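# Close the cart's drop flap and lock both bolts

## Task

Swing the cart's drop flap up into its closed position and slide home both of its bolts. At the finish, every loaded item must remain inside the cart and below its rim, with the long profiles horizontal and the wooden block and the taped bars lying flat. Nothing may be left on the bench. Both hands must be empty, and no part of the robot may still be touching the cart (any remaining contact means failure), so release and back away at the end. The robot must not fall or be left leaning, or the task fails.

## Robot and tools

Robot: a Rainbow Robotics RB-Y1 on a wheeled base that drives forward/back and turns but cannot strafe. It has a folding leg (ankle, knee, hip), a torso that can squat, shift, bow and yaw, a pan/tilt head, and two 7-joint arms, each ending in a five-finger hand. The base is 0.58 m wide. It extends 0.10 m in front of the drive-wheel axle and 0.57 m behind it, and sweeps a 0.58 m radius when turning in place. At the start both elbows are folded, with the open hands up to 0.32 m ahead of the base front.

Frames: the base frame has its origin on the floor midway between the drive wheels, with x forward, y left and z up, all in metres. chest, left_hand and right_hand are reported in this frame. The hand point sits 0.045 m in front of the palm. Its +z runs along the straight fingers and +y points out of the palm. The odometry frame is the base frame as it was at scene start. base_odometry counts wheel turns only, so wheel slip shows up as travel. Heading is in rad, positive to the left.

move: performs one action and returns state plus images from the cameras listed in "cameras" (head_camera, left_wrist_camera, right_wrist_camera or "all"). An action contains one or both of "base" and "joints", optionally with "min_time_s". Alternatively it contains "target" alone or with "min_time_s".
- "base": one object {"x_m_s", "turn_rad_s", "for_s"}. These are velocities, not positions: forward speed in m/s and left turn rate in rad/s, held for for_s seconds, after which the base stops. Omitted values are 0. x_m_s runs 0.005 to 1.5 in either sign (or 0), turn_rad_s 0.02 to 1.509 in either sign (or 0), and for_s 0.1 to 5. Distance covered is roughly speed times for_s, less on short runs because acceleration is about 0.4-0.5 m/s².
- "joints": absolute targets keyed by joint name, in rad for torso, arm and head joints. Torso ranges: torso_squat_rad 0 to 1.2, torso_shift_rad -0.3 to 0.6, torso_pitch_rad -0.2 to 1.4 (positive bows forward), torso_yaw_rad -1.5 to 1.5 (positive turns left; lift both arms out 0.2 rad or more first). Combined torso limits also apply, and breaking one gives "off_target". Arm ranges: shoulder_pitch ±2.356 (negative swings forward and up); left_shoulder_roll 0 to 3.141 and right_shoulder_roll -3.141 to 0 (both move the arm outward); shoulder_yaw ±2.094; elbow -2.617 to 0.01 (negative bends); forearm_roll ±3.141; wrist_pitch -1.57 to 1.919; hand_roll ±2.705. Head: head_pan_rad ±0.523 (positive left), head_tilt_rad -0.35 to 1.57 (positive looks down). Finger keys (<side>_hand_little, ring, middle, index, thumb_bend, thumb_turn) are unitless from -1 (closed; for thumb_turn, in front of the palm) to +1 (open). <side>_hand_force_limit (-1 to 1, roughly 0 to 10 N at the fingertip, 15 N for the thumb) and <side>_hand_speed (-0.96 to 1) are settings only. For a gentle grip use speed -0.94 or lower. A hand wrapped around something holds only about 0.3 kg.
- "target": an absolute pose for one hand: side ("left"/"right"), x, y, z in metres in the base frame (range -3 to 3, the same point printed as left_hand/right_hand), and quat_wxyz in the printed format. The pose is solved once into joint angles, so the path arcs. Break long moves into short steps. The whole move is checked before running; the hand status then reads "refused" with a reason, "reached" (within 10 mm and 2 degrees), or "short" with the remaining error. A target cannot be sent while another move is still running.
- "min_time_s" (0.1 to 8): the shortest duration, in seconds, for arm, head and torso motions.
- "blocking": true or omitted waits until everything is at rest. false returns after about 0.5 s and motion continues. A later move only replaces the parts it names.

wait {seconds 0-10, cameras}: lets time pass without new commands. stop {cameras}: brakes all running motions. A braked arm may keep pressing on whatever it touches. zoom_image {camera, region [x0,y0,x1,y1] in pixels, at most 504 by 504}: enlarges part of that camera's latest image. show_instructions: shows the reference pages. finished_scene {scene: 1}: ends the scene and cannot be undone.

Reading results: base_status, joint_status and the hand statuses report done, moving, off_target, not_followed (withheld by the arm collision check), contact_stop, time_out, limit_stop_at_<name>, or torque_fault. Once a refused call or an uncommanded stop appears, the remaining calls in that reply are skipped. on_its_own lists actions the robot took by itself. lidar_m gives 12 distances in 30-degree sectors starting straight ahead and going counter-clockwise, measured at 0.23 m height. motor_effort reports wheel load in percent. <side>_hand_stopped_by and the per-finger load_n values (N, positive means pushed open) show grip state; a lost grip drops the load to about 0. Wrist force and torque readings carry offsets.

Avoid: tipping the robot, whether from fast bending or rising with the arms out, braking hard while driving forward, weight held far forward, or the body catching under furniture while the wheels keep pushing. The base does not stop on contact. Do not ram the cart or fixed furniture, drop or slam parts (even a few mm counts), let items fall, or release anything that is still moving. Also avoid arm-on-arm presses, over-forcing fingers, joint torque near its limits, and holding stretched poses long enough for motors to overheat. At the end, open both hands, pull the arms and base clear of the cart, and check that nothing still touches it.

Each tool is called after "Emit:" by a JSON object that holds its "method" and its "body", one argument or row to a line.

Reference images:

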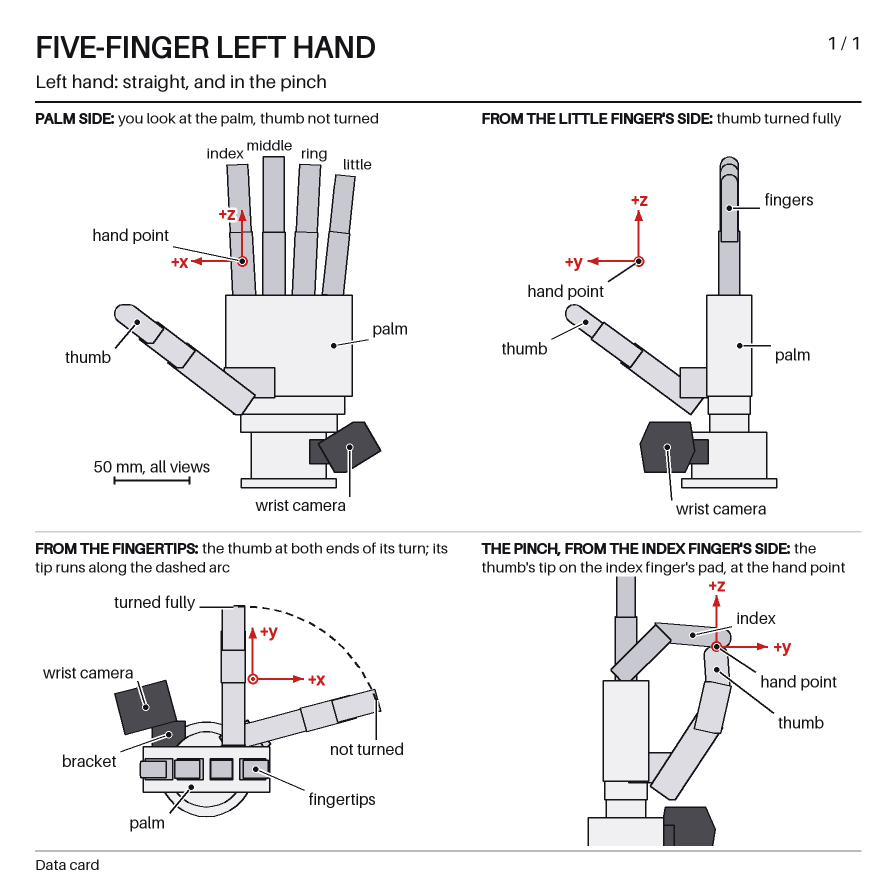

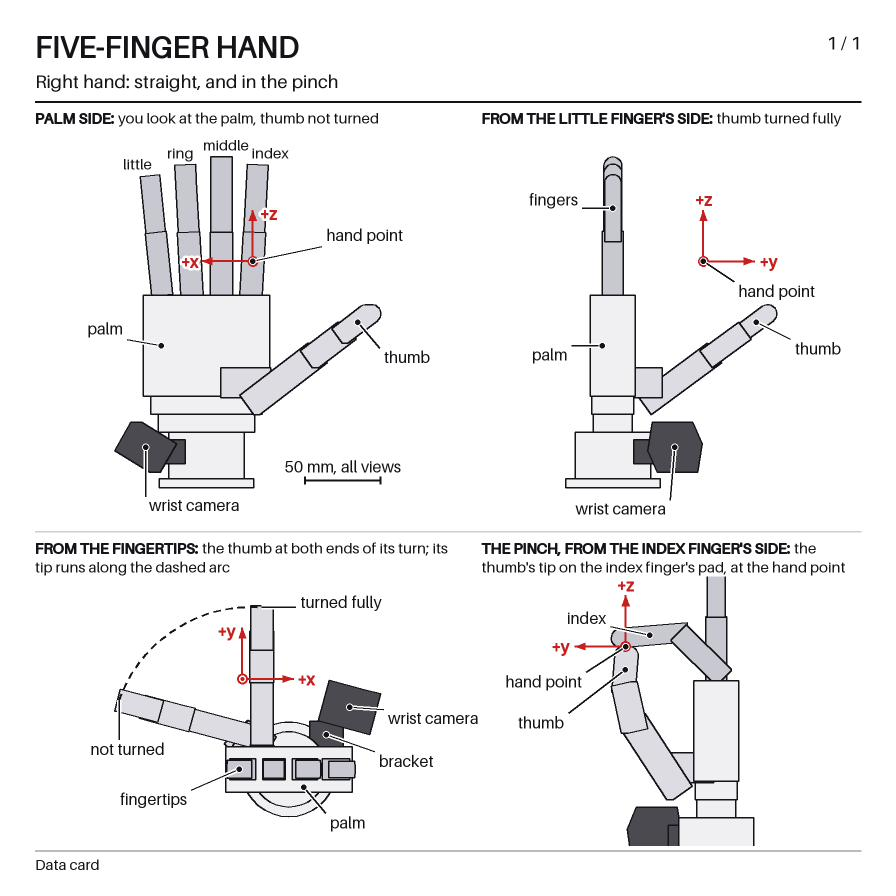

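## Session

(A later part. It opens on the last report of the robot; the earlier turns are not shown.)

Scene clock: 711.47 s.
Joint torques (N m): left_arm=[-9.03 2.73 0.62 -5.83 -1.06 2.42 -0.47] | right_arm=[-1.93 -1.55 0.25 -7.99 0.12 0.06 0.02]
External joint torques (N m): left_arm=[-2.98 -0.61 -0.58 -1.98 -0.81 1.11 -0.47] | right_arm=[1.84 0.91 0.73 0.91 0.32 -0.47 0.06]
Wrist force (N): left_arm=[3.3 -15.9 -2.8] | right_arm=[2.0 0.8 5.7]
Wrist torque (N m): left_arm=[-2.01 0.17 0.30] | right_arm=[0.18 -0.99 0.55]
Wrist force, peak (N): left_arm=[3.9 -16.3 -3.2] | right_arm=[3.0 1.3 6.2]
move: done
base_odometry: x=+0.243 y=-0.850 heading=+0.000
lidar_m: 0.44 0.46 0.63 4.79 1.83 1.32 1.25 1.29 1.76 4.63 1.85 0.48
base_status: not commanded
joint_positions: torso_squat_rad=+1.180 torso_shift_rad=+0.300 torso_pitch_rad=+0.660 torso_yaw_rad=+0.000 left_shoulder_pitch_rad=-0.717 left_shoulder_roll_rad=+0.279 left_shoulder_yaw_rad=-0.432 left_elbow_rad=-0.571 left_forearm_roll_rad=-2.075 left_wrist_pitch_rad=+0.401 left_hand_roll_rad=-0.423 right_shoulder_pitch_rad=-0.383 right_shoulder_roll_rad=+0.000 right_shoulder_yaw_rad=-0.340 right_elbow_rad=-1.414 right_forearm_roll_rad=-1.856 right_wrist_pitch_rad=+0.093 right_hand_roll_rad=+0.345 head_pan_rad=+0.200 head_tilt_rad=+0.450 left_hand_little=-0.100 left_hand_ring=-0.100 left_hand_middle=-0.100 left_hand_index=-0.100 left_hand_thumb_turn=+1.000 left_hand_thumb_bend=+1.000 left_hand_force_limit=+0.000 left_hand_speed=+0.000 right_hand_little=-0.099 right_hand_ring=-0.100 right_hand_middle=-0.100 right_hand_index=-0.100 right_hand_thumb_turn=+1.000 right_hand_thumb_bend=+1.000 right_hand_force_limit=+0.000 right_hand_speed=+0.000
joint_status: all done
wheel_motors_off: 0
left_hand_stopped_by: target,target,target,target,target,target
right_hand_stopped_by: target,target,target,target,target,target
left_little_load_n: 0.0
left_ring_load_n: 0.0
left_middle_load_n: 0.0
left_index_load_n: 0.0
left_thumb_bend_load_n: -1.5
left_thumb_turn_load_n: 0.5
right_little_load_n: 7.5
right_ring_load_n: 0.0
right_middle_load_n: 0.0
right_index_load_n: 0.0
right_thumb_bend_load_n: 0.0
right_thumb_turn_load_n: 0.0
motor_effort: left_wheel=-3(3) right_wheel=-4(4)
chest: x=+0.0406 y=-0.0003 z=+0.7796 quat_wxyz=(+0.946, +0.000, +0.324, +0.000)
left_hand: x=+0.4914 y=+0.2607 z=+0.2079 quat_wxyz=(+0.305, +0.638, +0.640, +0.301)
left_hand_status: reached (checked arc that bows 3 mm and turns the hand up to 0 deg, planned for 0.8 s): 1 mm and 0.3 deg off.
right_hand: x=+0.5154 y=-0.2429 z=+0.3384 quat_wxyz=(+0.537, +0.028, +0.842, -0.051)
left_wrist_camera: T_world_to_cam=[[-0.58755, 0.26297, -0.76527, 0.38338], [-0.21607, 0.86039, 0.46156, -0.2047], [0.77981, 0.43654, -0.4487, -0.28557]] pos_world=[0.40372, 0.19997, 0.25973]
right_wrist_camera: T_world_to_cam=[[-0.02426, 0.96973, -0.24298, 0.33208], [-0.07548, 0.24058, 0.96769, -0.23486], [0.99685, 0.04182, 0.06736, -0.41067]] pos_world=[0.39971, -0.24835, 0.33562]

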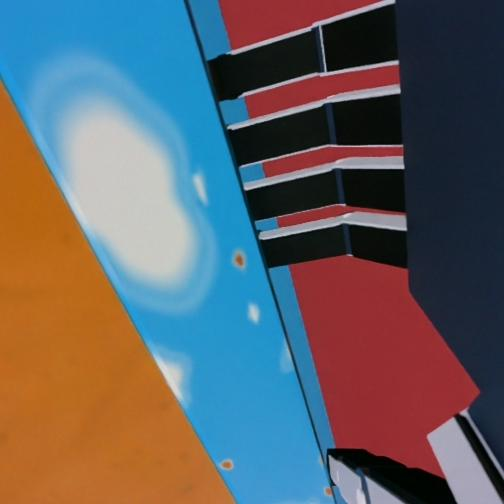

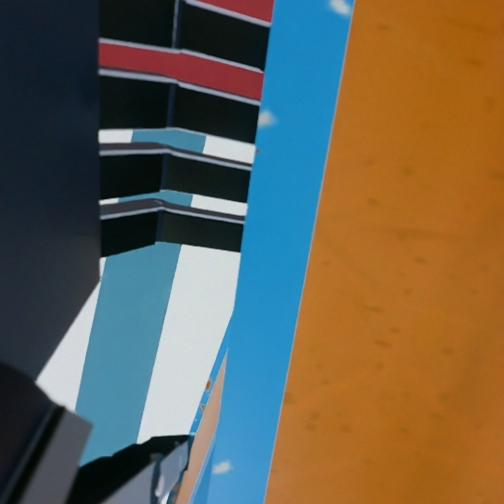

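Emit:
{"method": "move", "body": {
  "target": {"side":"left","x":0.478,"y":0.26,"z":0.204,"quat_wxyz":[0.307,0.637,0.639,0.302]},
  "min_time_s": 0.6
}}

Emit:
{"method": "move", "body": {
  "target": {"side":"left","x":0.405,"y":0.26,"z":0.195,"quat_wxyz":[0.307,0.637,0.639,0.302]},
  "min_time_s": 1
}}

Emit:
{"method": "move", "body": {
  "joints": {"left_hand_thumb_turn":-1}
}}

Emit:
{"method": "move", "body": {
  "joints": {"left_hand_thumb_bend":-1,"head_tilt_rad":0.45},
  "cameras": ["head_camera","left_wrist_camera"]
}}

Scene clock: 727.10 s.
Joint torques (N m): left_arm=[-4.59 2.22 0.38 -3.62 -0.52 1.42 0.19] | right_arm=[-1.37 -2.49 0.66 -7.93 -0.31 0.19 0.09]
External joint torques (N m): left_arm=[0.96 -0.96 -0.74 -0.02 -0.27 0.08 0.2] | right_arm=[2.4 -0.03 1.14 0.96 -0.1 -0.34 0.13]
Wrist force (N): left_arm=[2.1 -9.7 -4.4] | right_arm=[3.0 0.7 5.2]
Wrist torque (N m): left_arm=[-1.75 0.28 0.77] | right_arm=[0.18 -1.04 0.58]
Wrist force, peak (N): left_arm=[3.3 -16.3 -3.1] | right_arm=[3.1 0.6 6.2]
move: done
base_odometry: x=+0.243 y=-0.850 heading=+0.000
lidar_m: 0.45 0.47 0.64 4.78 1.83 1.32 1.26 1.30 1.76 4.63 1.86 0.47
base_status: not commanded
joint_positions: torso_squat_rad=+1.180 torso_shift_rad=+0.300 torso_pitch_rad=+0.660 torso_yaw_rad=+0.000 left_shoulder_pitch_rad=-0.702 left_shoulder_roll_rad=+0.274 left_shoulder_yaw_rad=-0.460 left_elbow_rad=-0.555 left_forearm_roll_rad=-2.093 left_wrist_pitch_rad=+0.436 left_hand_roll_rad=-0.385 right_shoulder_pitch_rad=-0.383 right_shoulder_roll_rad=+0.000 right_shoulder_yaw_rad=-0.340 right_elbow_rad=-1.414 right_forearm_roll_rad=-1.856 right_wrist_pitch_rad=+0.093 right_hand_roll_rad=+0.345 head_pan_rad=+0.200 head_tilt_rad=+0.450 left_hand_little=-0.100 left_hand_ring=-0.100 left_hand_middle=-0.100 left_hand_index=-0.100 left_hand_thumb_turn=+1.000 left_hand_thumb_bend=+1.000 left_hand_force_limit=+0.000 left_hand_speed=+0.000 right_hand_little=-0.099 right_hand_ring=-0.100 right_hand_middle=-0.100 right_hand_index=-0.100 right_hand_thumb_turn=+1.000 right_hand_thumb_bend=+1.000 right_hand_force_limit=+0.000 right_hand_speed=+0.000
joint_status: all done
wheel_motors_off: 0
left_hand_stopped_by: target,target,target,target,target,target
right_hand_stopped_by: target,target,target,target,target,target
left_little_load_n: 0.0
left_ring_load_n: 0.0
left_middle_load_n: 0.0
left_index_load_n: 0.0
left_thumb_bend_load_n: -0.5
left_thumb_turn_load_n: 0.0
right_little_load_n: 6.5
right_ring_load_n: 0.0
right_middle_load_n: 0.0
right_index_load_n: -0.5
right_thumb_bend_load_n: 0.0
right_thumb_turn_load_n: 0.0
motor_effort: left_wheel=-3(3) right_wheel=-3(3)
chest: x=+0.0406 y=-0.0003 z=+0.7796 quat_wxyz=(+0.946, +0.000, +0.324, +0.000)
left_hand: x=+0.4785 y=+0.2600 z=+0.2041 quat_wxyz=(+0.306, +0.638, +0.640, +0.301)
left_hand_status: reached (checked arc that bows 1 mm and turns the hand up to 0 deg, planned for 0.6 s): 1 mm and 0.2 deg off.
right_hand: x=+0.5154 y=-0.2429 z=+0.3384 quat_wxyz=(+0.537, +0.028, +0.842, -0.051)
pictures: none

Scene clock: 728.43 s.
Joint torques (N m): left_arm=[-1.45 1.47 0.19 -3.89 -0.38 1.48 0.36] | right_arm=[-1.87 -2.24 0.49 -7.84 -0.06 0.01 0.15]
External joint torques (N m): left_arm=[0.73 -0.96 -0.62 -0.89 -0.1 0.11 0.37] | right_arm=[1.91 0.22 0.97 1.06 0.15 -0.52 0.18]
Wrist force (N): left_arm=[2.1 -10.0 -4.5] | right_arm=[2.7 0.6 5.4]
Wrist torque (N m): left_arm=[-1.81 0.25 0.76] | right_arm=[0.18 -1.02 0.55]
Wrist force, peak (N): left_arm=[2.3 -10.5 -4.5] | right_arm=[3.3 1.1 6.0]
move: done
base_odometry: x=+0.243 y=-0.850 heading=+0.000
lidar_m: 0.44 0.46 0.64 4.79 1.83 1.33 1.25 1.30 1.76 4.63 1.87 0.47
base_status: not commanded
joint_positions: torso_squat_rad=+1.180 torso_shift_rad=+0.300 torso_pitch_rad=+0.660 torso_yaw_rad=+0.000 left_shoulder_pitch_rad=-0.543 left_shoulder_roll_rad=+0.262 left_shoulder_yaw_rad=-0.513 left_elbow_rad=-0.612 left_forearm_roll_rad=-2.144 left_wrist_pitch_rad=+0.563 left_hand_roll_rad=-0.345 right_shoulder_pitch_rad=-0.383 right_shoulder_roll_rad=+0.000 right_shoulder_yaw_rad=-0.340 right_elbow_rad=-1.414 right_forearm_roll_rad=-1.856 right_wrist_pitch_rad=+0.093 right_hand_roll_rad=+0.345 head_pan_rad=+0.200 head_tilt_rad=+0.450 left_hand_little=-0.100 left_hand_ring=-0.100 left_hand_middle=-0.100 left_hand_index=-0.100 left_hand_thumb_turn=+1.000 left_hand_thumb_bend=+1.000 left_hand_force_limit=+0.000 left_hand_speed=+0.000 right_hand_little=-0.099 right_hand_ring=-0.100 right_hand_middle=-0.100 right_hand_index=-0.100 right_hand_thumb_turn=+1.000 right_hand_thumb_bend=+1.000 right_hand_force_limit=+0.000 right_hand_speed=+0.000
joint_status: all done
wheel_motors_off: 0
left_hand_stopped_by: target,target,target,target,target,target
right_hand_stopped_by: target,target,target,target,target,target
left_little_load_n: 0.0
left_ring_load_n: 0.0
left_middle_load_n: 0.0
left_index_load_n: 0.0
left_thumb_bend_load_n: 0.0
left_thumb_turn_load_n: 0.0
right_little_load_n: 7.0
right_ring_load_n: 0.0
right_middle_load_n: 0.0
right_index_load_n: 0.0
right_thumb_bend_load_n: 0.0
right_thumb_turn_load_n: 0.0
motor_effort: left_wheel=-3(3) right_wheel=-1(4)
chest: x=+0.0406 y=-0.0003 z=+0.7796 quat_wxyz=(+0.946, +0.000, +0.324, +0.000)
left_hand: x=+0.4056 y=+0.2604 z=+0.1944 quat_wxyz=(+0.308, +0.636, +0.639, +0.304)
left_hand_status: reached (checked arc that bows 6 mm and turns the hand up to 1 deg, planned for 1.0 s): 1 mm and 0.2 deg off.
right_hand: x=+0.5154 y=-0.2429 z=+0.3384 quat_wxyz=(+0.537, +0.028, +0.842, -0.051)
pictures: none

Scene clock: 729.97 s.
Joint torques (N m): left_arm=[-1.29 1.62 0.38 -3.9 -0.45 1.49 0.4] | right_arm=[-2.12 -1.69 0.29 -7.77 0.02 0.31 0.02]
External joint torques (N m): left_arm=[0.9 -0.8 -0.42 -0.89 -0.17 0.12 0.39] | right_arm=[1.65 0.78 0.76 1.13 0.23 -0.22 0.06]
Wrist force (N): left_arm=[2.0 -9.8 -4.4] | right_arm=[3.0 0.3 5.7]
Wrist torque (N m): left_arm=[-1.77 0.30 0.74] | right_arm=[0.11 -1.06 0.54]
Wrist force, peak (N): left_arm=[1.9 -10.1 -4.5] | right_arm=[3.7 0.8 5.8]
move: done
base_odometry: x=+0.243 y=-0.850 heading=+0.000
lidar_m: 0.45 0.46 0.63 4.79 1.83 1.32 1.26 1.30 1.76 4.63 1.85 0.47
base_status: not commanded
joint_positions: torso_squat_rad=+1.180 torso_shift_rad=+0.300 torso_pitch_rad=+0.660 torso_yaw_rad=+0.000 left_shoulder_pitch_rad=-0.543 left_shoulder_roll_rad=+0.262 left_shoulder_yaw_rad=-0.513 left_elbow_rad=-0.612 left_forearm_roll_rad=-2.144 left_wrist_pitch_rad=+0.563 left_hand_roll_rad=-0.345 right_shoulder_pitch_rad=-0.383 right_shoulder_roll_rad=+0.000 right_shoulder_yaw_rad=-0.340 right_elbow_rad=-1.414 right_forearm_roll_rad=-1.856 right_wrist_pitch_rad=+0.093 right_hand_roll_rad=+0.345 head_pan_rad=+0.200 head_tilt_rad=+0.450 left_hand_little=-0.100 left_hand_ring=-0.100 left_hand_middle=-0.100 left_hand_index=-0.100 left_hand_thumb_turn=-1.000 left_hand_thumb_bend=+1.000 left_hand_force_limit=+0.000 left_hand_speed=+0.000 right_hand_little=-0.099 right_hand_ring=-0.100 right_hand_middle=-0.100 right_hand_index=-0.100 right_hand_thumb_turn=+1.000 right_hand_thumb_bend=+1.000 right_hand_force_limit=+0.000 right_hand_speed=+0.000
joint_status: all done
wheel_motors_off: 0
left_hand_stopped_by: target,target,target,target,target,target
right_hand_stopped_by: target,target,target,target,target,target
left_little_load_n: 0.0
left_ring_load_n: 0.0
left_middle_load_n: 0.0
left_index_load_n: 0.0
left_thumb_bend_load_n: 0.0
left_thumb_turn_load_n: 0.0
right_little_load_n: 7.0
right_ring_load_n: 0.0
right_middle_load_n: 0.0
right_index_load_n: 0.0
right_thumb_bend_load_n: 0.0
right_thumb_turn_load_n: 0.0
motor_effort: left_wheel=-3(3) right_wheel=-2(4)
chest: x=+0.0406 y=-0.0003 z=+0.7796 quat_wxyz=(+0.946, +0.000, +0.324, +0.000)
left_hand: x=+0.4056 y=+0.2604 z=+0.1944 quat_wxyz=(+0.308, +0.636, +0.639, +0.304)
right_hand: x=+0.5154 y=-0.2429 z=+0.3384 quat_wxyz=(+0.537, +0.028, +0.842, -0.051)
pictures: none

Scene clock: 731.73 s.
Joint torques (N m): left_arm=[-1.45 1.69 0.17 -3.72 -0.44 1.48 0.35] | right_arm=[-1.64 -2.07 0.47 -7.7 -0.11 0.23 -0.03]
External joint torques (N m): left_arm=[0.73 -0.73 -0.63 -0.71 -0.17 0.11 0.35] | right_arm=[2.14 0.4 0.95 1.19 0.09 -0.3 0.01]
Wrist force (N): left_arm=[2.0 -9.8 -4.1] | right_arm=[3.3 0.7 5.9]
Wrist torque (N m): left_arm=[-1.79 0.29 0.74] | right_arm=[0.18 -1.06 0.57]
Wrist force, peak (N): left_arm=[2.0 -10.2 -4.5] | right_arm=[3.9 0.7 5.6]
move: off_target
base_odometry: x=+0.243 y=-0.850 heading=+0.000
lidar_m: 0.45 0.47 0.63 4.78 1.84 1.33 1.26 1.31 1.76 4.63 1.85 0.47
base_status: not commanded
joint_positions: torso_squat_rad=+1.180 torso_shift_rad=+0.300 torso_pitch_rad=+0.660 torso_yaw_rad=+0.000 left_shoulder_pitch_rad=-0.543 left_shoulder_roll_rad=+0.262 left_shoulder_yaw_rad=-0.513 left_elbow_rad=-0.612 left_forearm_roll_rad=-2.144 left_wrist_pitch_rad=+0.563 left_hand_roll_rad=-0.345 right_shoulder_pitch_rad=-0.383 right_shoulder_roll_rad=+0.000 right_shoulder_yaw_rad=-0.340 right_elbow_rad=-1.414 right_forearm_roll_rad=-1.856 right_wrist_pitch_rad=+0.093 right_hand_roll_rad=+0.345 head_pan_rad=+0.200 head_tilt_rad=+0.450 left_hand_little=-0.100 left_hand_ring=-0.100 left_hand_middle=-0.100 left_hand_index=-0.100 left_hand_thumb_turn=-1.000 left_hand_thumb_bend=-0.692 left_hand_force_limit=+0.000 left_hand_speed=+0.000 right_hand_little=-0.099 right_hand_ring=-0.100 right_hand_middle=-0.100 right_hand_index=-0.100 right_hand_thumb_turn=+1.000 right_hand_thumb_bend=+1.000 right_hand_force_limit=+0.000 right_hand_speed=+0.000
joint_status: left_hand_thumb_bend off_target (ended at -0.692, target -1.000); the others done
wheel_motors_off: 0
left_hand_stopped_by: target,target,target,target,force,target
right_hand_stopped_by: target,target,target,target,target,target
left_little_load_n: 0.0
left_ring_load_n: 0.0
left_middle_load_n: 1.5
left_index_load_n: 0.5
left_thumb_bend_load_n: 12.0
left_thumb_turn_load_n: 2.0
right_little_load_n: 7.0
right_ring_load_n: 0.0
right_middle_load_n: 0.0
right_index_load_n: 0.0
right_thumb_bend_load_n: 0.0
right_thumb_turn_load_n: 0.0
motor_effort: left_wheel=-3(3) right_wheel=-2(4)
chest: x=+0.0406 y=-0.0003 z=+0.7796 quat_wxyz=(+0.946, +0.000, +0.324, +0.000)
left_hand: x=+0.4056 y=+0.2604 z=+0.1944 quat_wxyz=(+0.308, +0.636, +0.639, +0.304)
right_hand: x=+0.5154 y=-0.2429 z=+0.3384 quat_wxyz=(+0.537, +0.028, +0.842, -0.051)
head_camera: T_world_to_cam=[[0.13802, -0.98004, -0.14311, 0.10323], [-0.89165, -0.06005, -0.44872, 0.64184], [0.43117, 0.18953, -0.88214, 0.68319]] pos_world=[0.26348, 0.01022, 0.90544]
left_wrist_camera: T_world_to_cam=[[-0.58006, 0.26328, -0.77085, 0.32071], [-0.21983, 0.86061, 0.45937, -0.21489], [0.78435, 0.43592, -0.44133, -0.22773]] pos_world=[0.31742, 0.19977, 0.24543]

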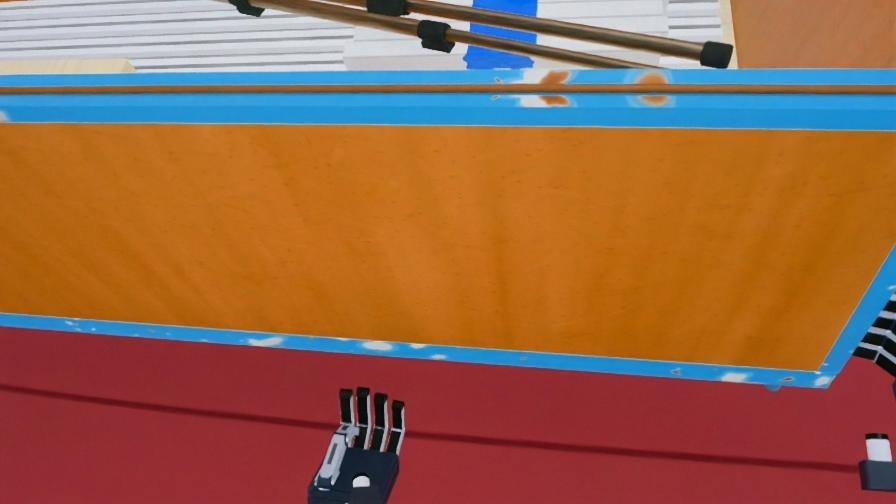

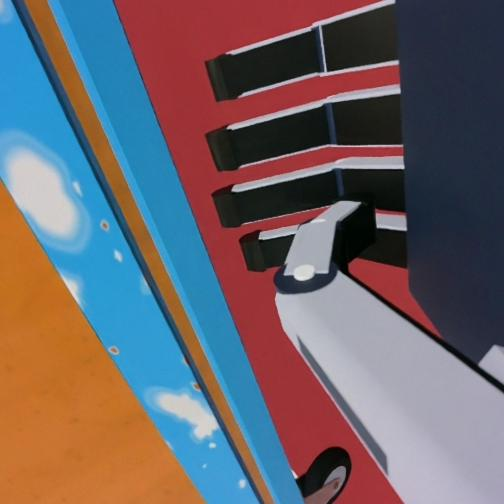

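Emit:
{"method": "move", "body": {
  "joints": {"left_hand_thumb_bend":-0.62}
}}

Emit:
{"method": "move", "body": {
  "target": {"side":"left","x":0.45,"y":0.26,"z":0.195,"quat_wxyz":[0.307,0.637,0.639,0.302]},
  "min_time_s": 0.8
}}

Emit:
{"method": "move", "body": {
  "target": {"side":"left","x":0.478,"y":0.26,"z":0.198,"quat_wxyz":[0.307,0.637,0.639,0.302]},
  "min_time_s": 0.8,
  "cameras": ["head_camera","left_wrist_camera"]
}}

Scene clock: 741.33 s.
Joint torques (N m): left_arm=[-1.59 1.63 0.52 -3.91 -0.49 1.41 0.34] | right_arm=[-1.95 -2.34 0.46 -7.97 -0.07 0.16 -0.1]
External joint torques (N m): left_arm=[0.59 -0.79 -0.29 -0.9 -0.22 0.04 0.34] | right_arm=[1.83 0.13 0.93 0.93 0.14 -0.36 -0.07]
Wrist force (N): left_arm=[2.2 -10.2 -4.3] | right_arm=[3.0 0.4 5.5]
Wrist torque (N m): left_arm=[-1.84 0.27 0.78] | right_arm=[0.15 -0.96 0.53]
Wrist force, peak (N): left_arm=[2.1 -10.2 -4.3] | right_arm=[3.2 0.5 6.4]
move: done
base_odometry: x=+0.243 y=-0.850 heading=+0.000
lidar_m: 0.45 0.46 0.63 4.78 1.83 1.32 1.26 1.30 1.77 4.63 1.86 0.47
base_status: not commanded
joint_positions: torso_squat_rad=+1.180 torso_shift_rad=+0.300 torso_pitch_rad=+0.660 torso_yaw_rad=+0.000 left_shoulder_pitch_rad=-0.543 left_shoulder_roll_rad=+0.262 left_shoulder_yaw_rad=-0.513 left_elbow_rad=-0.612 left_forearm_roll_rad=-2.144 left_wrist_pitch_rad=+0.563 left_hand_roll_rad=-0.345 right_shoulder_pitch_rad=-0.383 right_shoulder_roll_rad=+0.000 right_shoulder_yaw_rad=-0.340 right_elbow_rad=-1.414 right_forearm_roll_rad=-1.856 right_wrist_pitch_rad=+0.093 right_hand_roll_rad=+0.345 head_pan_rad=+0.200 head_tilt_rad=+0.450 left_hand_little=-0.100 left_hand_ring=-0.100 left_hand_middle=-0.100 left_hand_index=-0.100 left_hand_thumb_turn=-1.000 left_hand_thumb_bend=-0.620 left_hand_force_limit=+0.000 left_hand_speed=+0.000 right_hand_little=-0.099 right_hand_ring=-0.100 right_hand_middle=-0.100 right_hand_index=-0.100 right_hand_thumb_turn=+1.000 right_hand_thumb_bend=+1.000 right_hand_force_limit=+0.000 right_hand_speed=+0.000
joint_status: all done
wheel_motors_off: 0
left_hand_stopped_by: target,target,target,target,target,target
right_hand_stopped_by: target,target,target,target,target,target
left_little_load_n: 0.0
left_ring_load_n: 0.0
left_middle_load_n: 0.0
left_index_load_n: 0.0
left_thumb_bend_load_n: 0.0
left_thumb_turn_load_n: 0.0
right_little_load_n: 7.0
right_ring_load_n: 0.5
right_middle_load_n: 0.0
right_index_load_n: 0.0
right_thumb_bend_load_n: -0.5
right_thumb_turn_load_n: 0.0
motor_effort: left_wheel=-3(3) right_wheel=-3(3)
chest: x=+0.0406 y=-0.0003 z=+0.7796 quat_wxyz=(+0.946, +0.000, +0.324, +0.000)
left_hand: x=+0.4056 y=+0.2604 z=+0.1944 quat_wxyz=(+0.308, +0.636, +0.639, +0.304)
right_hand: x=+0.5154 y=-0.2429 z=+0.3384 quat_wxyz=(+0.537, +0.028, +0.842, -0.051)
pictures: none

Scene clock: 742.47 s.
Joint torques (N m): left_arm=[-4.45 1.9 1.9 -2.85 -0.01 1.32 0.23] | right_arm=[-2.04 -1.63 0.53 -7.78 -0.19 0.35 0.03]
External joint torques (N m): left_arm=[0.05 -0.91 0.98 0.17 0.23 -0.06 0.23] | right_arm=[1.74 0.83 1 1.12 0.01 -0.18 0.07]
Wrist force (N): left_arm=[1.8 -9.9 -4.5] | right_arm=[2.7 0.2 5.6]
Wrist torque (N m): left_arm=[-1.79 0.30 0.74] | right_arm=[0.13 -1.02 0.53]
Wrist force, peak (N): left_arm=[2.0 -10.2 -4.5] | right_arm=[3.3 0.4 6.1]
move: done
base_odometry: x=+0.243 y=-0.850 heading=+0.000
lidar_m: 0.44 0.46 0.63 4.77 1.84 1.32 1.25 1.30 1.76 4.62 1.85 0.47
base_status: not commanded
joint_positions: torso_squat_rad=+1.180 torso_shift_rad=+0.300 torso_pitch_rad=+0.660 torso_yaw_rad=+0.000 left_shoulder_pitch_rad=-0.673 left_shoulder_roll_rad=+0.260 left_shoulder_yaw_rad=-0.510 left_elbow_rad=-0.506 left_forearm_roll_rad=-2.131 left_wrist_pitch_rad=+0.511 left_hand_roll_rad=-0.312 right_shoulder_pitch_rad=-0.383 right_shoulder_roll_rad=+0.000 right_shoulder_yaw_rad=-0.340 right_elbow_rad=-1.414 right_forearm_roll_rad=-1.856 right_wrist_pitch_rad=+0.093 right_hand_roll_rad=+0.345 head_pan_rad=+0.200 head_tilt_rad=+0.450 left_hand_little=-0.100 left_hand_ring=-0.100 left_hand_middle=-0.100 left_hand_index=-0.100 left_hand_thumb_turn=-1.000 left_hand_thumb_bend=-0.620 left_hand_force_limit=+0.000 left_hand_speed=+0.000 right_hand_little=-0.099 right_hand_ring=-0.100 right_hand_middle=-0.100 right_hand_index=-0.100 right_hand_thumb_turn=+1.000 right_hand_thumb_bend=+1.000 right_hand_force_limit=+0.000 right_hand_speed=+0.000
joint_status: all done
wheel_motors_off: 0
left_hand_stopped_by: target,target,target,target,target,target
right_hand_stopped_by: target,target,target,target,target,target
left_little_load_n: 0.0
left_ring_load_n: 0.0
left_middle_load_n: 0.0
left_index_load_n: 0.0
left_thumb_bend_load_n: 0.0
left_thumb_turn_load_n: -0.5
right_little_load_n: 7.0
right_ring_load_n: 0.5
right_middle_load_n: 0.0
right_index_load_n: 0.0
right_thumb_bend_load_n: 0.0
right_thumb_turn_load_n: -0.5
motor_effort: left_wheel=-3(3) right_wheel=-2(4)
chest: x=+0.0406 y=-0.0003 z=+0.7796 quat_wxyz=(+0.946, +0.000, +0.324, +0.000)
left_hand: x=+0.4501 y=+0.2601 z=+0.1954 quat_wxyz=(+0.306, +0.638, +0.639, +0.301)
left_hand_status: reached (checked arc that bows 3 mm and turns the hand up to 1 deg, planned for 0.8 s): 0 mm and 0.2 deg off.
right_hand: x=+0.5154 y=-0.2429 z=+0.3384 quat_wxyz=(+0.537, +0.028, +0.842, -0.051)
pictures: none

Scene clock: 743.60 s.
Joint torques (N m): left_arm=[-6.36 1.94 -0.03 -2.8 -0.15 1.25 0.35] | right_arm=[-1.64 -1.88 0.52 -7.83 -0.26 0.12 0.22]
External joint torques (N m): left_arm=[-0.36 -1.17 -0.96 0.13 0.05 -0.14 0.34] | right_arm=[2.14 0.58 0.99 1.06 -0.05 -0.41 0.26]
Wrist force (N): left_arm=[1.9 -9.9 -4.2] | right_arm=[2.2 0.3 5.5]
Wrist torque (N m): left_arm=[-1.77 0.31 0.75] | right_arm=[0.13 -0.99 0.51]
Wrist force, peak (N): left_arm=[1.9 -10.2 -4.4] | right_arm=[3.2 0.6 5.9]
move: done
base_odometry: x=+0.243 y=-0.850 heading=+0.000
lidar_m: 0.44 0.47 0.64 4.79 1.83 1.32 1.26 1.30 1.76 4.63 1.86 0.47
base_status: not commanded
joint_positions: torso_squat_rad=+1.180 torso_shift_rad=+0.300 torso_pitch_rad=+0.660 torso_yaw_rad=+0.000 left_shoulder_pitch_rad=-0.761 left_shoulder_roll_rad=+0.258 left_shoulder_yaw_rad=-0.516 left_elbow_rad=-0.425 left_forearm_roll_rad=-2.131 left_wrist_pitch_rad=+0.483 left_hand_roll_rad=-0.276 right_shoulder_pitch_rad=-0.383 right_shoulder_roll_rad=+0.000 right_shoulder_yaw_rad=-0.340 right_elbow_rad=-1.414 right_forearm_roll_rad=-1.856 right_wrist_pitch_rad=+0.093 right_hand_roll_rad=+0.345 head_pan_rad=+0.200 head_tilt_rad=+0.450 left_hand_little=-0.100 left_hand_ring=-0.100 left_hand_middle=-0.100 left_hand_index=-0.100 left_hand_thumb_turn=-1.000 left_hand_thumb_bend=-0.620 left_hand_force_limit=+0.000 left_hand_speed=+0.000 right_hand_little=-0.099 right_hand_ring=-0.100 right_hand_middle=-0.100 right_hand_index=-0.100 right_hand_thumb_turn=+1.000 right_hand_thumb_bend=+1.000 right_hand_force_limit=+0.000 right_hand_speed=+0.000
joint_status: all done
wheel_motors_off: 0
left_hand_stopped_by: target,target,target,target,target,target
right_hand_stopped_by: target,target,target,target,target,target
left_little_load_n: 0.0
left_ring_load_n: 0.0
left_middle_load_n: 0.0
left_index_load_n: 0.0
left_thumb_bend_load_n: 0.0
left_thumb_turn_load_n: 0.0
right_little_load_n: 7.0
right_ring_load_n: 0.0
right_middle_load_n: 0.0
right_index_load_n: 0.0
right_thumb_bend_load_n: 0.0
right_thumb_turn_load_n: 0.0
motor_effort: left_wheel=-3(3) right_wheel=-2(3)
chest: x=+0.0406 y=-0.0003 z=+0.7797 quat_wxyz=(+0.946, +0.000, +0.324, +0.000)
left_hand: x=+0.4780 y=+0.2605 z=+0.1987 quat_wxyz=(+0.305, +0.638, +0.640, +0.300)
left_hand_status: reached (checked arc that bows 1 mm and turns the hand up to 0 deg, planned for 0.8 s): 1 mm and 0.4 deg off.
right_hand: x=+0.5154 y=-0.2429 z=+0.3384 quat_wxyz=(+0.537, +0.028, +0.842, -0.051)
head_camera: T_world_to_cam=[[0.13805, -0.98003, -0.14309, 0.10321], [-0.89165, -0.06008, -0.44873, 0.64184], [0.43117, 0.18953, -0.88214, 0.68319]] pos_world=[0.26348, 0.01022, 0.90544]
left_wrist_camera: T_world_to_cam=[[-0.58806, 0.26309, -0.76483, 0.36859], [-0.21522, 0.86063, 0.46152, -0.20355], [0.77966, 0.43601, -0.44948, -0.2788]] pos_world=[0.39031, 0.19977, 0.25054]

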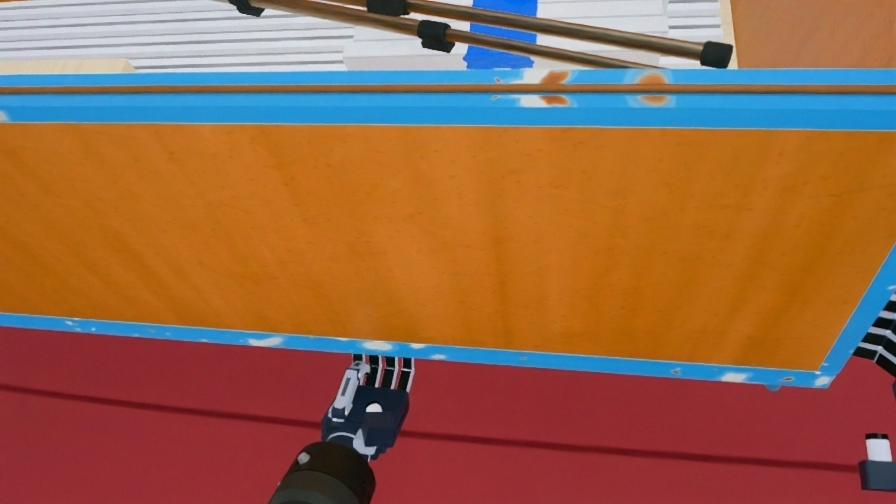

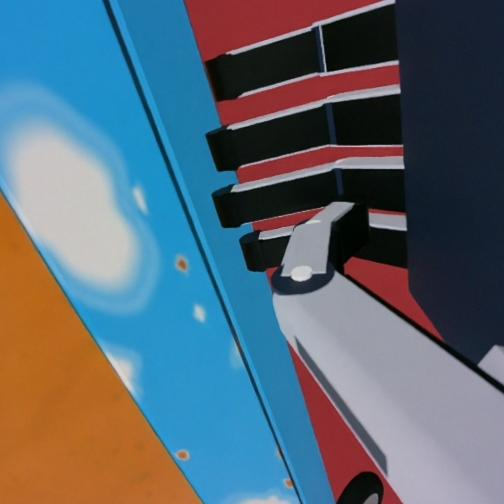

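Emit:
{"method": "move", "body": {
  "target": {"side":"left","x":0.496,"y":0.26,"z":0.201,"quat_wxyz":[0.307,0.637,0.639,0.302]},
  "min_time_s": 0.8,
  "cameras": ["left_wrist_camera"]
}}

Scene clock: 749.63 s.
Joint torques (N m): left_arm=[-7.13 2.26 0.11 -2.46 -0.37 1.35 0.33] | right_arm=[-1.79 -1.82 0.55 -7.89 0.14 0.23 -0.01]
External joint torques (N m): left_arm=[-0.07 -1.04 -0.74 0.23 -0.2 -0.06 0.32] | right_arm=[1.99 0.65 1.02 1.01 0.35 -0.29 0.02]
Wrist force (N): left_arm=[2.2 -9.9 -4.2] | right_arm=[3.1 0.5 5.7]
Wrist torque (N m): left_arm=[-1.78 0.27 0.78] | right_arm=[0.18 -1.08 0.55]
Wrist force, peak (N): left_arm=[2.1 -10.1 -4.7] | right_arm=[3.3 0.3 6.0]
move: done
base_odometry: x=+0.243 y=-0.850 heading=+0.000
lidar_m: 0.44 0.46 0.63 4.78 1.83 1.32 1.26 1.30 1.76 4.63 1.86 0.47
base_status: not commanded
joint_positions: torso_squat_rad=+1.180 torso_shift_rad=+0.300 torso_pitch_rad=+0.660 torso_yaw_rad=+0.000 left_shoulder_pitch_rad=-0.832 left_shoulder_roll_rad=+0.251 left_shoulder_yaw_rad=-0.536 left_elbow_rad=-0.342 left_forearm_roll_rad=-2.143 left_wrist_pitch_rad=+0.477 left_hand_roll_rad=-0.221 right_shoulder_pitch_rad=-0.383 right_shoulder_roll_rad=+0.000 right_shoulder_yaw_rad=-0.340 right_elbow_rad=-1.414 right_forearm_roll_rad=-1.856 right_wrist_pitch_rad=+0.093 right_hand_roll_rad=+0.345 head_pan_rad=+0.200 head_tilt_rad=+0.450 left_hand_little=-0.100 left_hand_ring=-0.100 left_hand_middle=-0.100 left_hand_index=-0.100 left_hand_thumb_turn=-1.000 left_hand_thumb_bend=-0.620 left_hand_force_limit=+0.000 left_hand_speed=+0.000 right_hand_little=-0.099 right_hand_ring=-0.100 right_hand_middle=-0.100 right_hand_index=-0.100 right_hand_thumb_turn=+1.000 right_hand_thumb_bend=+1.000 right_hand_force_limit=+0.000 right_hand_speed=+0.000
joint_status: all done
wheel_motors_off: 0
left_hand_stopped_by: target,target,target,target,target,target
right_hand_stopped_by: target,target,target,target,target,target
left_little_load_n: 0.0
left_ring_load_n: 0.0
left_middle_load_n: 0.0
left_index_load_n: 0.0
left_thumb_bend_load_n: 0.0
left_thumb_turn_load_n: 0.0
right_little_load_n: 7.0
right_ring_load_n: 0.0
right_middle_load_n: 0.0
right_index_load_n: 0.0
right_thumb_bend_load_n: 0.0
right_thumb_turn_load_n: 0.0
motor_effort: left_wheel=-3(3) right_wheel=-3(4)
chest: x=+0.0406 y=-0.0003 z=+0.7797 quat_wxyz=(+0.946, +0.000, +0.324, +0.000)
left_hand: x=+0.4959 y=+0.2604 z=+0.2016 quat_wxyz=(+0.304, +0.638, +0.641, +0.300)
left_hand_status: reached (checked arc that bows 2 mm and turns the hand up to 0 deg, planned for 0.8 s): 1 mm and 0.5 deg off.
right_hand: x=+0.5154 y=-0.2429 z=+0.3384 quat_wxyz=(+0.537, +0.028, +0.842, -0.051)
left_wrist_camera: T_world_to_cam=[[-0.58944, 0.26278, -0.76388, 0.38199], [-0.21437, 0.86083, 0.46155, -0.20148], [0.77885, 0.4358, -0.45107, -0.29074]] pos_world=[0.40841, 0.19977, 0.25364]

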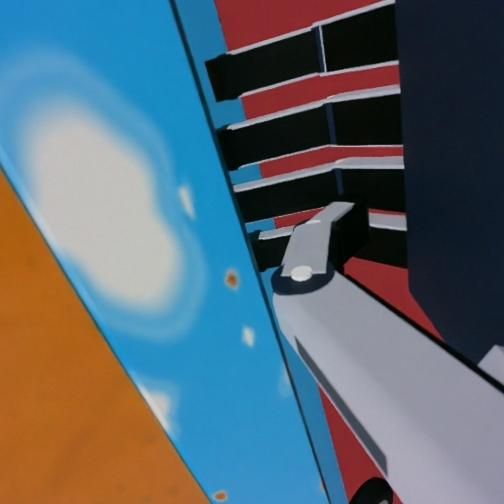

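Emit:
{"method": "move", "body": {
  "target": {"side":"left","x":0.497,"y":0.26,"z":0.213,"quat_wxyz":[0.307,0.637,0.639,0.302]},
  "min_time_s": 0.8
}}

Emit:
{"method": "move", "body": {
  "target": {"side":"left","x":0.497,"y":0.26,"z":0.225,"quat_wxyz":[0.307,0.637,0.639,0.302]},
  "min_time_s": 0.8,
  "cameras": ["left_wrist_camera"]
}}

Scene clock: 752.53 s.
Joint torques (N m): left_arm=[-13.1 7.17 4.29 -7.97 -0.46 3.6 0.06] | right_arm=[3.87 -1.71 -0.23 -5.81 0.17 0.3 0.21]
External joint torques (N m): left_arm=[-6.97 3.79 3.04 -3.98 -0.21 2.28 0.05] | right_arm=[7.67 0.75 0.24 3.1 0.37 -0.22 0.25]
Wrist force (N): left_arm=[0.3 -19.5 -7.4] | right_arm=[2.0 -0.8 12.8]
Wrist torque (N m): left_arm=[-2.07 0.34 0.76] | right_arm=[0.05 -1.58 0.48]
Wrist force, peak (N): left_arm=[4.0 -34.9 -4.3] | right_arm=[-2.4 3.2 18.7]
move: done
base_odometry: x=+0.243 y=-0.850 heading=+0.000
lidar_m: 0.45 0.47 0.63 4.80 1.83 1.32 1.25 1.30 1.76 4.65 1.86 0.48
base_status: not commanded
joint_positions: torso_squat_rad=+1.180 torso_shift_rad=+0.300 torso_pitch_rad=+0.661 torso_yaw_rad=+0.000 left_shoulder_pitch_rad=-0.715 left_shoulder_roll_rad=+0.283 left_shoulder_yaw_rad=-0.425 left_elbow_rad=-0.587 left_forearm_roll_rad=-2.077 left_wrist_pitch_rad=+0.395 left_hand_roll_rad=-0.429 right_shoulder_pitch_rad=-0.384 right_shoulder_roll_rad=+0.000 right_shoulder_yaw_rad=-0.340 right_elbow_rad=-1.415 right_forearm_roll_rad=-1.856 right_wrist_pitch_rad=+0.093 right_hand_roll_rad=+0.345 head_pan_rad=+0.200 head_tilt_rad=+0.450 left_hand_little=-0.100 left_hand_ring=-0.100 left_hand_middle=-0.100 left_hand_index=-0.100 left_hand_thumb_turn=-1.000 left_hand_thumb_bend=-0.622 left_hand_force_limit=+0.000 left_hand_speed=+0.000 right_hand_little=-0.098 right_hand_ring=-0.100 right_hand_middle=-0.100 right_hand_index=-0.100 right_hand_thumb_turn=+1.000 right_hand_thumb_bend=+1.000 right_hand_force_limit=+0.000 right_hand_speed=+0.000
joint_status: all done
wheel_motors_off: 0
left_hand_stopped_by: target,target,target,target,target,target
right_hand_stopped_by: target,target,target,target,target,target
left_little_load_n: 0.0
left_ring_load_n: 0.0
left_middle_load_n: 0.0
left_index_load_n: 0.0
left_thumb_bend_load_n: -4.0
left_thumb_turn_load_n: -2.0
right_little_load_n: 13.5
right_ring_load_n: 0.0
right_middle_load_n: 0.0
right_index_load_n: 0.0
right_thumb_bend_load_n: 0.0
right_thumb_turn_load_n: 0.0
motor_effort: left_wheel=-2(3) right_wheel=-2(4)
chest: x=+0.0407 y=-0.0003 z=+0.7796 quat_wxyz=(+0.946, +0.000, +0.324, +0.000)
left_hand: x=+0.4955 y=+0.2600 z=+0.2116 quat_wxyz=(+0.309, +0.637, +0.638, +0.303)
left_hand_status: reached (checked arc that bows 10 mm and turns the hand up to 2 deg, planned for 0.8 s): 2 mm and 0.2 deg off.
right_hand: x=+0.5162 y=-0.2425 z=+0.3389 quat_wxyz=(+0.537, +0.028, +0.841, -0.051)
pictures: none

Scene clock: 753.67 s.
Joint torques (N m): left_arm=[-18.82 8.27 8.3 -13.34 -0.95 5.9 -0.13] | right_arm=[7.8 -0.6 -0.85 -3.87 0.37 -0.01 0.22]
External joint torques (N m): left_arm=[-13.49 5.1 6.95 -8.28 -0.7 4.76 -0.14] | right_arm=[11.62 1.86 -0.38 5.04 0.58 -0.54 0.26]
Wrist force (N): left_arm=[-3.9 -30.3 -10.8] | right_arm=[-1.0 1.7 21.7]
Wrist torque (N m): left_arm=[-2.20 0.36 0.82] | right_arm=[-0.06 -2.23 0.61]
Wrist force, peak (N): left_arm=[2.8 -50.8 -3.4] | right_arm=[-4.1 4.4 24.5]
move: done
base_odometry: x=+0.243 y=-0.850 heading=+0.000
lidar_m: 0.45 0.47 0.63 4.79 1.83 1.31 1.25 1.30 1.77 4.64 1.86 0.47
base_status: not commanded
joint_positions: torso_squat_rad=+1.180 torso_shift_rad=+0.300 torso_pitch_rad=+0.661 torso_yaw_rad=+0.000 left_shoulder_pitch_rad=-0.615 left_shoulder_roll_rad=+0.275 left_shoulder_yaw_rad=-0.297 left_elbow_rad=-0.783 left_forearm_roll_rad=-2.011 left_wrist_pitch_rad=+0.296 left_hand_roll_rad=-0.638 right_shoulder_pitch_rad=-0.385 right_shoulder_roll_rad=+0.000 right_shoulder_yaw_rad=-0.339 right_elbow_rad=-1.415 right_forearm_roll_rad=-1.856 right_wrist_pitch_rad=+0.094 right_hand_roll_rad=+0.345 head_pan_rad=+0.200 head_tilt_rad=+0.450 left_hand_little=-0.100 left_hand_ring=-0.100 left_hand_middle=-0.100 left_hand_index=-0.100 left_hand_thumb_turn=-1.000 left_hand_thumb_bend=-0.623 left_hand_force_limit=+0.000 left_hand_speed=+0.000 right_hand_little=-0.098 right_hand_ring=-0.100 right_hand_middle=-0.100 right_hand_index=-0.100 right_hand_thumb_turn=+1.000 right_hand_thumb_bend=+1.000 right_hand_force_limit=+0.000 right_hand_speed=+0.000
joint_status: all done
wheel_motors_off: 0
left_hand_stopped_by: target,target,target,target,target,target
right_hand_stopped_by: target,target,target,target,target,target
left_little_load_n: 0.0
left_ring_load_n: 0.0
left_middle_load_n: 0.5
left_index_load_n: 0.0
left_thumb_bend_load_n: -8.5
left_thumb_turn_load_n: -5.0
right_little_load_n: 21.0
right_ring_load_n: 0.0
right_middle_load_n: 0.0
right_index_load_n: 0.0
right_thumb_bend_load_n: 0.0
right_thumb_turn_load_n: 0.0
motor_effort: left_wheel=-1(3) right_wheel=-3(3)
chest: x=+0.0409 y=-0.0002 z=+0.7795 quat_wxyz=(+0.946, +0.000, +0.325, +0.000)
left_hand: x=+0.4938 y=+0.2599 z=+0.2223 quat_wxyz=(+0.308, +0.638, +0.639, +0.301)
left_hand_status: reached (checked arc that bows 8 mm and turns the hand up to 1 deg, planned for 0.8 s): 4 mm and 0.2 deg off.
right_hand: x=+0.5168 y=-0.2421 z=+0.3394 quat_wxyz=(+0.538, +0.028, +0.841, -0.051)
left_wrist_camera: T_world_to_cam=[[-0.58363, 0.26319, -0.76819, 0.39459], [-0.21457, 0.86241, 0.45849, -0.2107], [0.78316, 0.43242, -0.44686, -0.2817]] pos_world=[0.4057, 0.19967, 0.27384]

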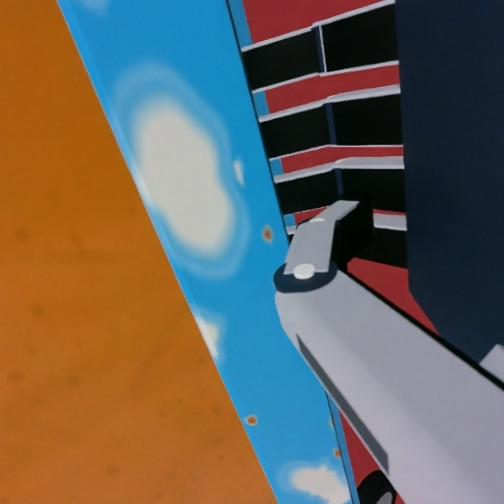

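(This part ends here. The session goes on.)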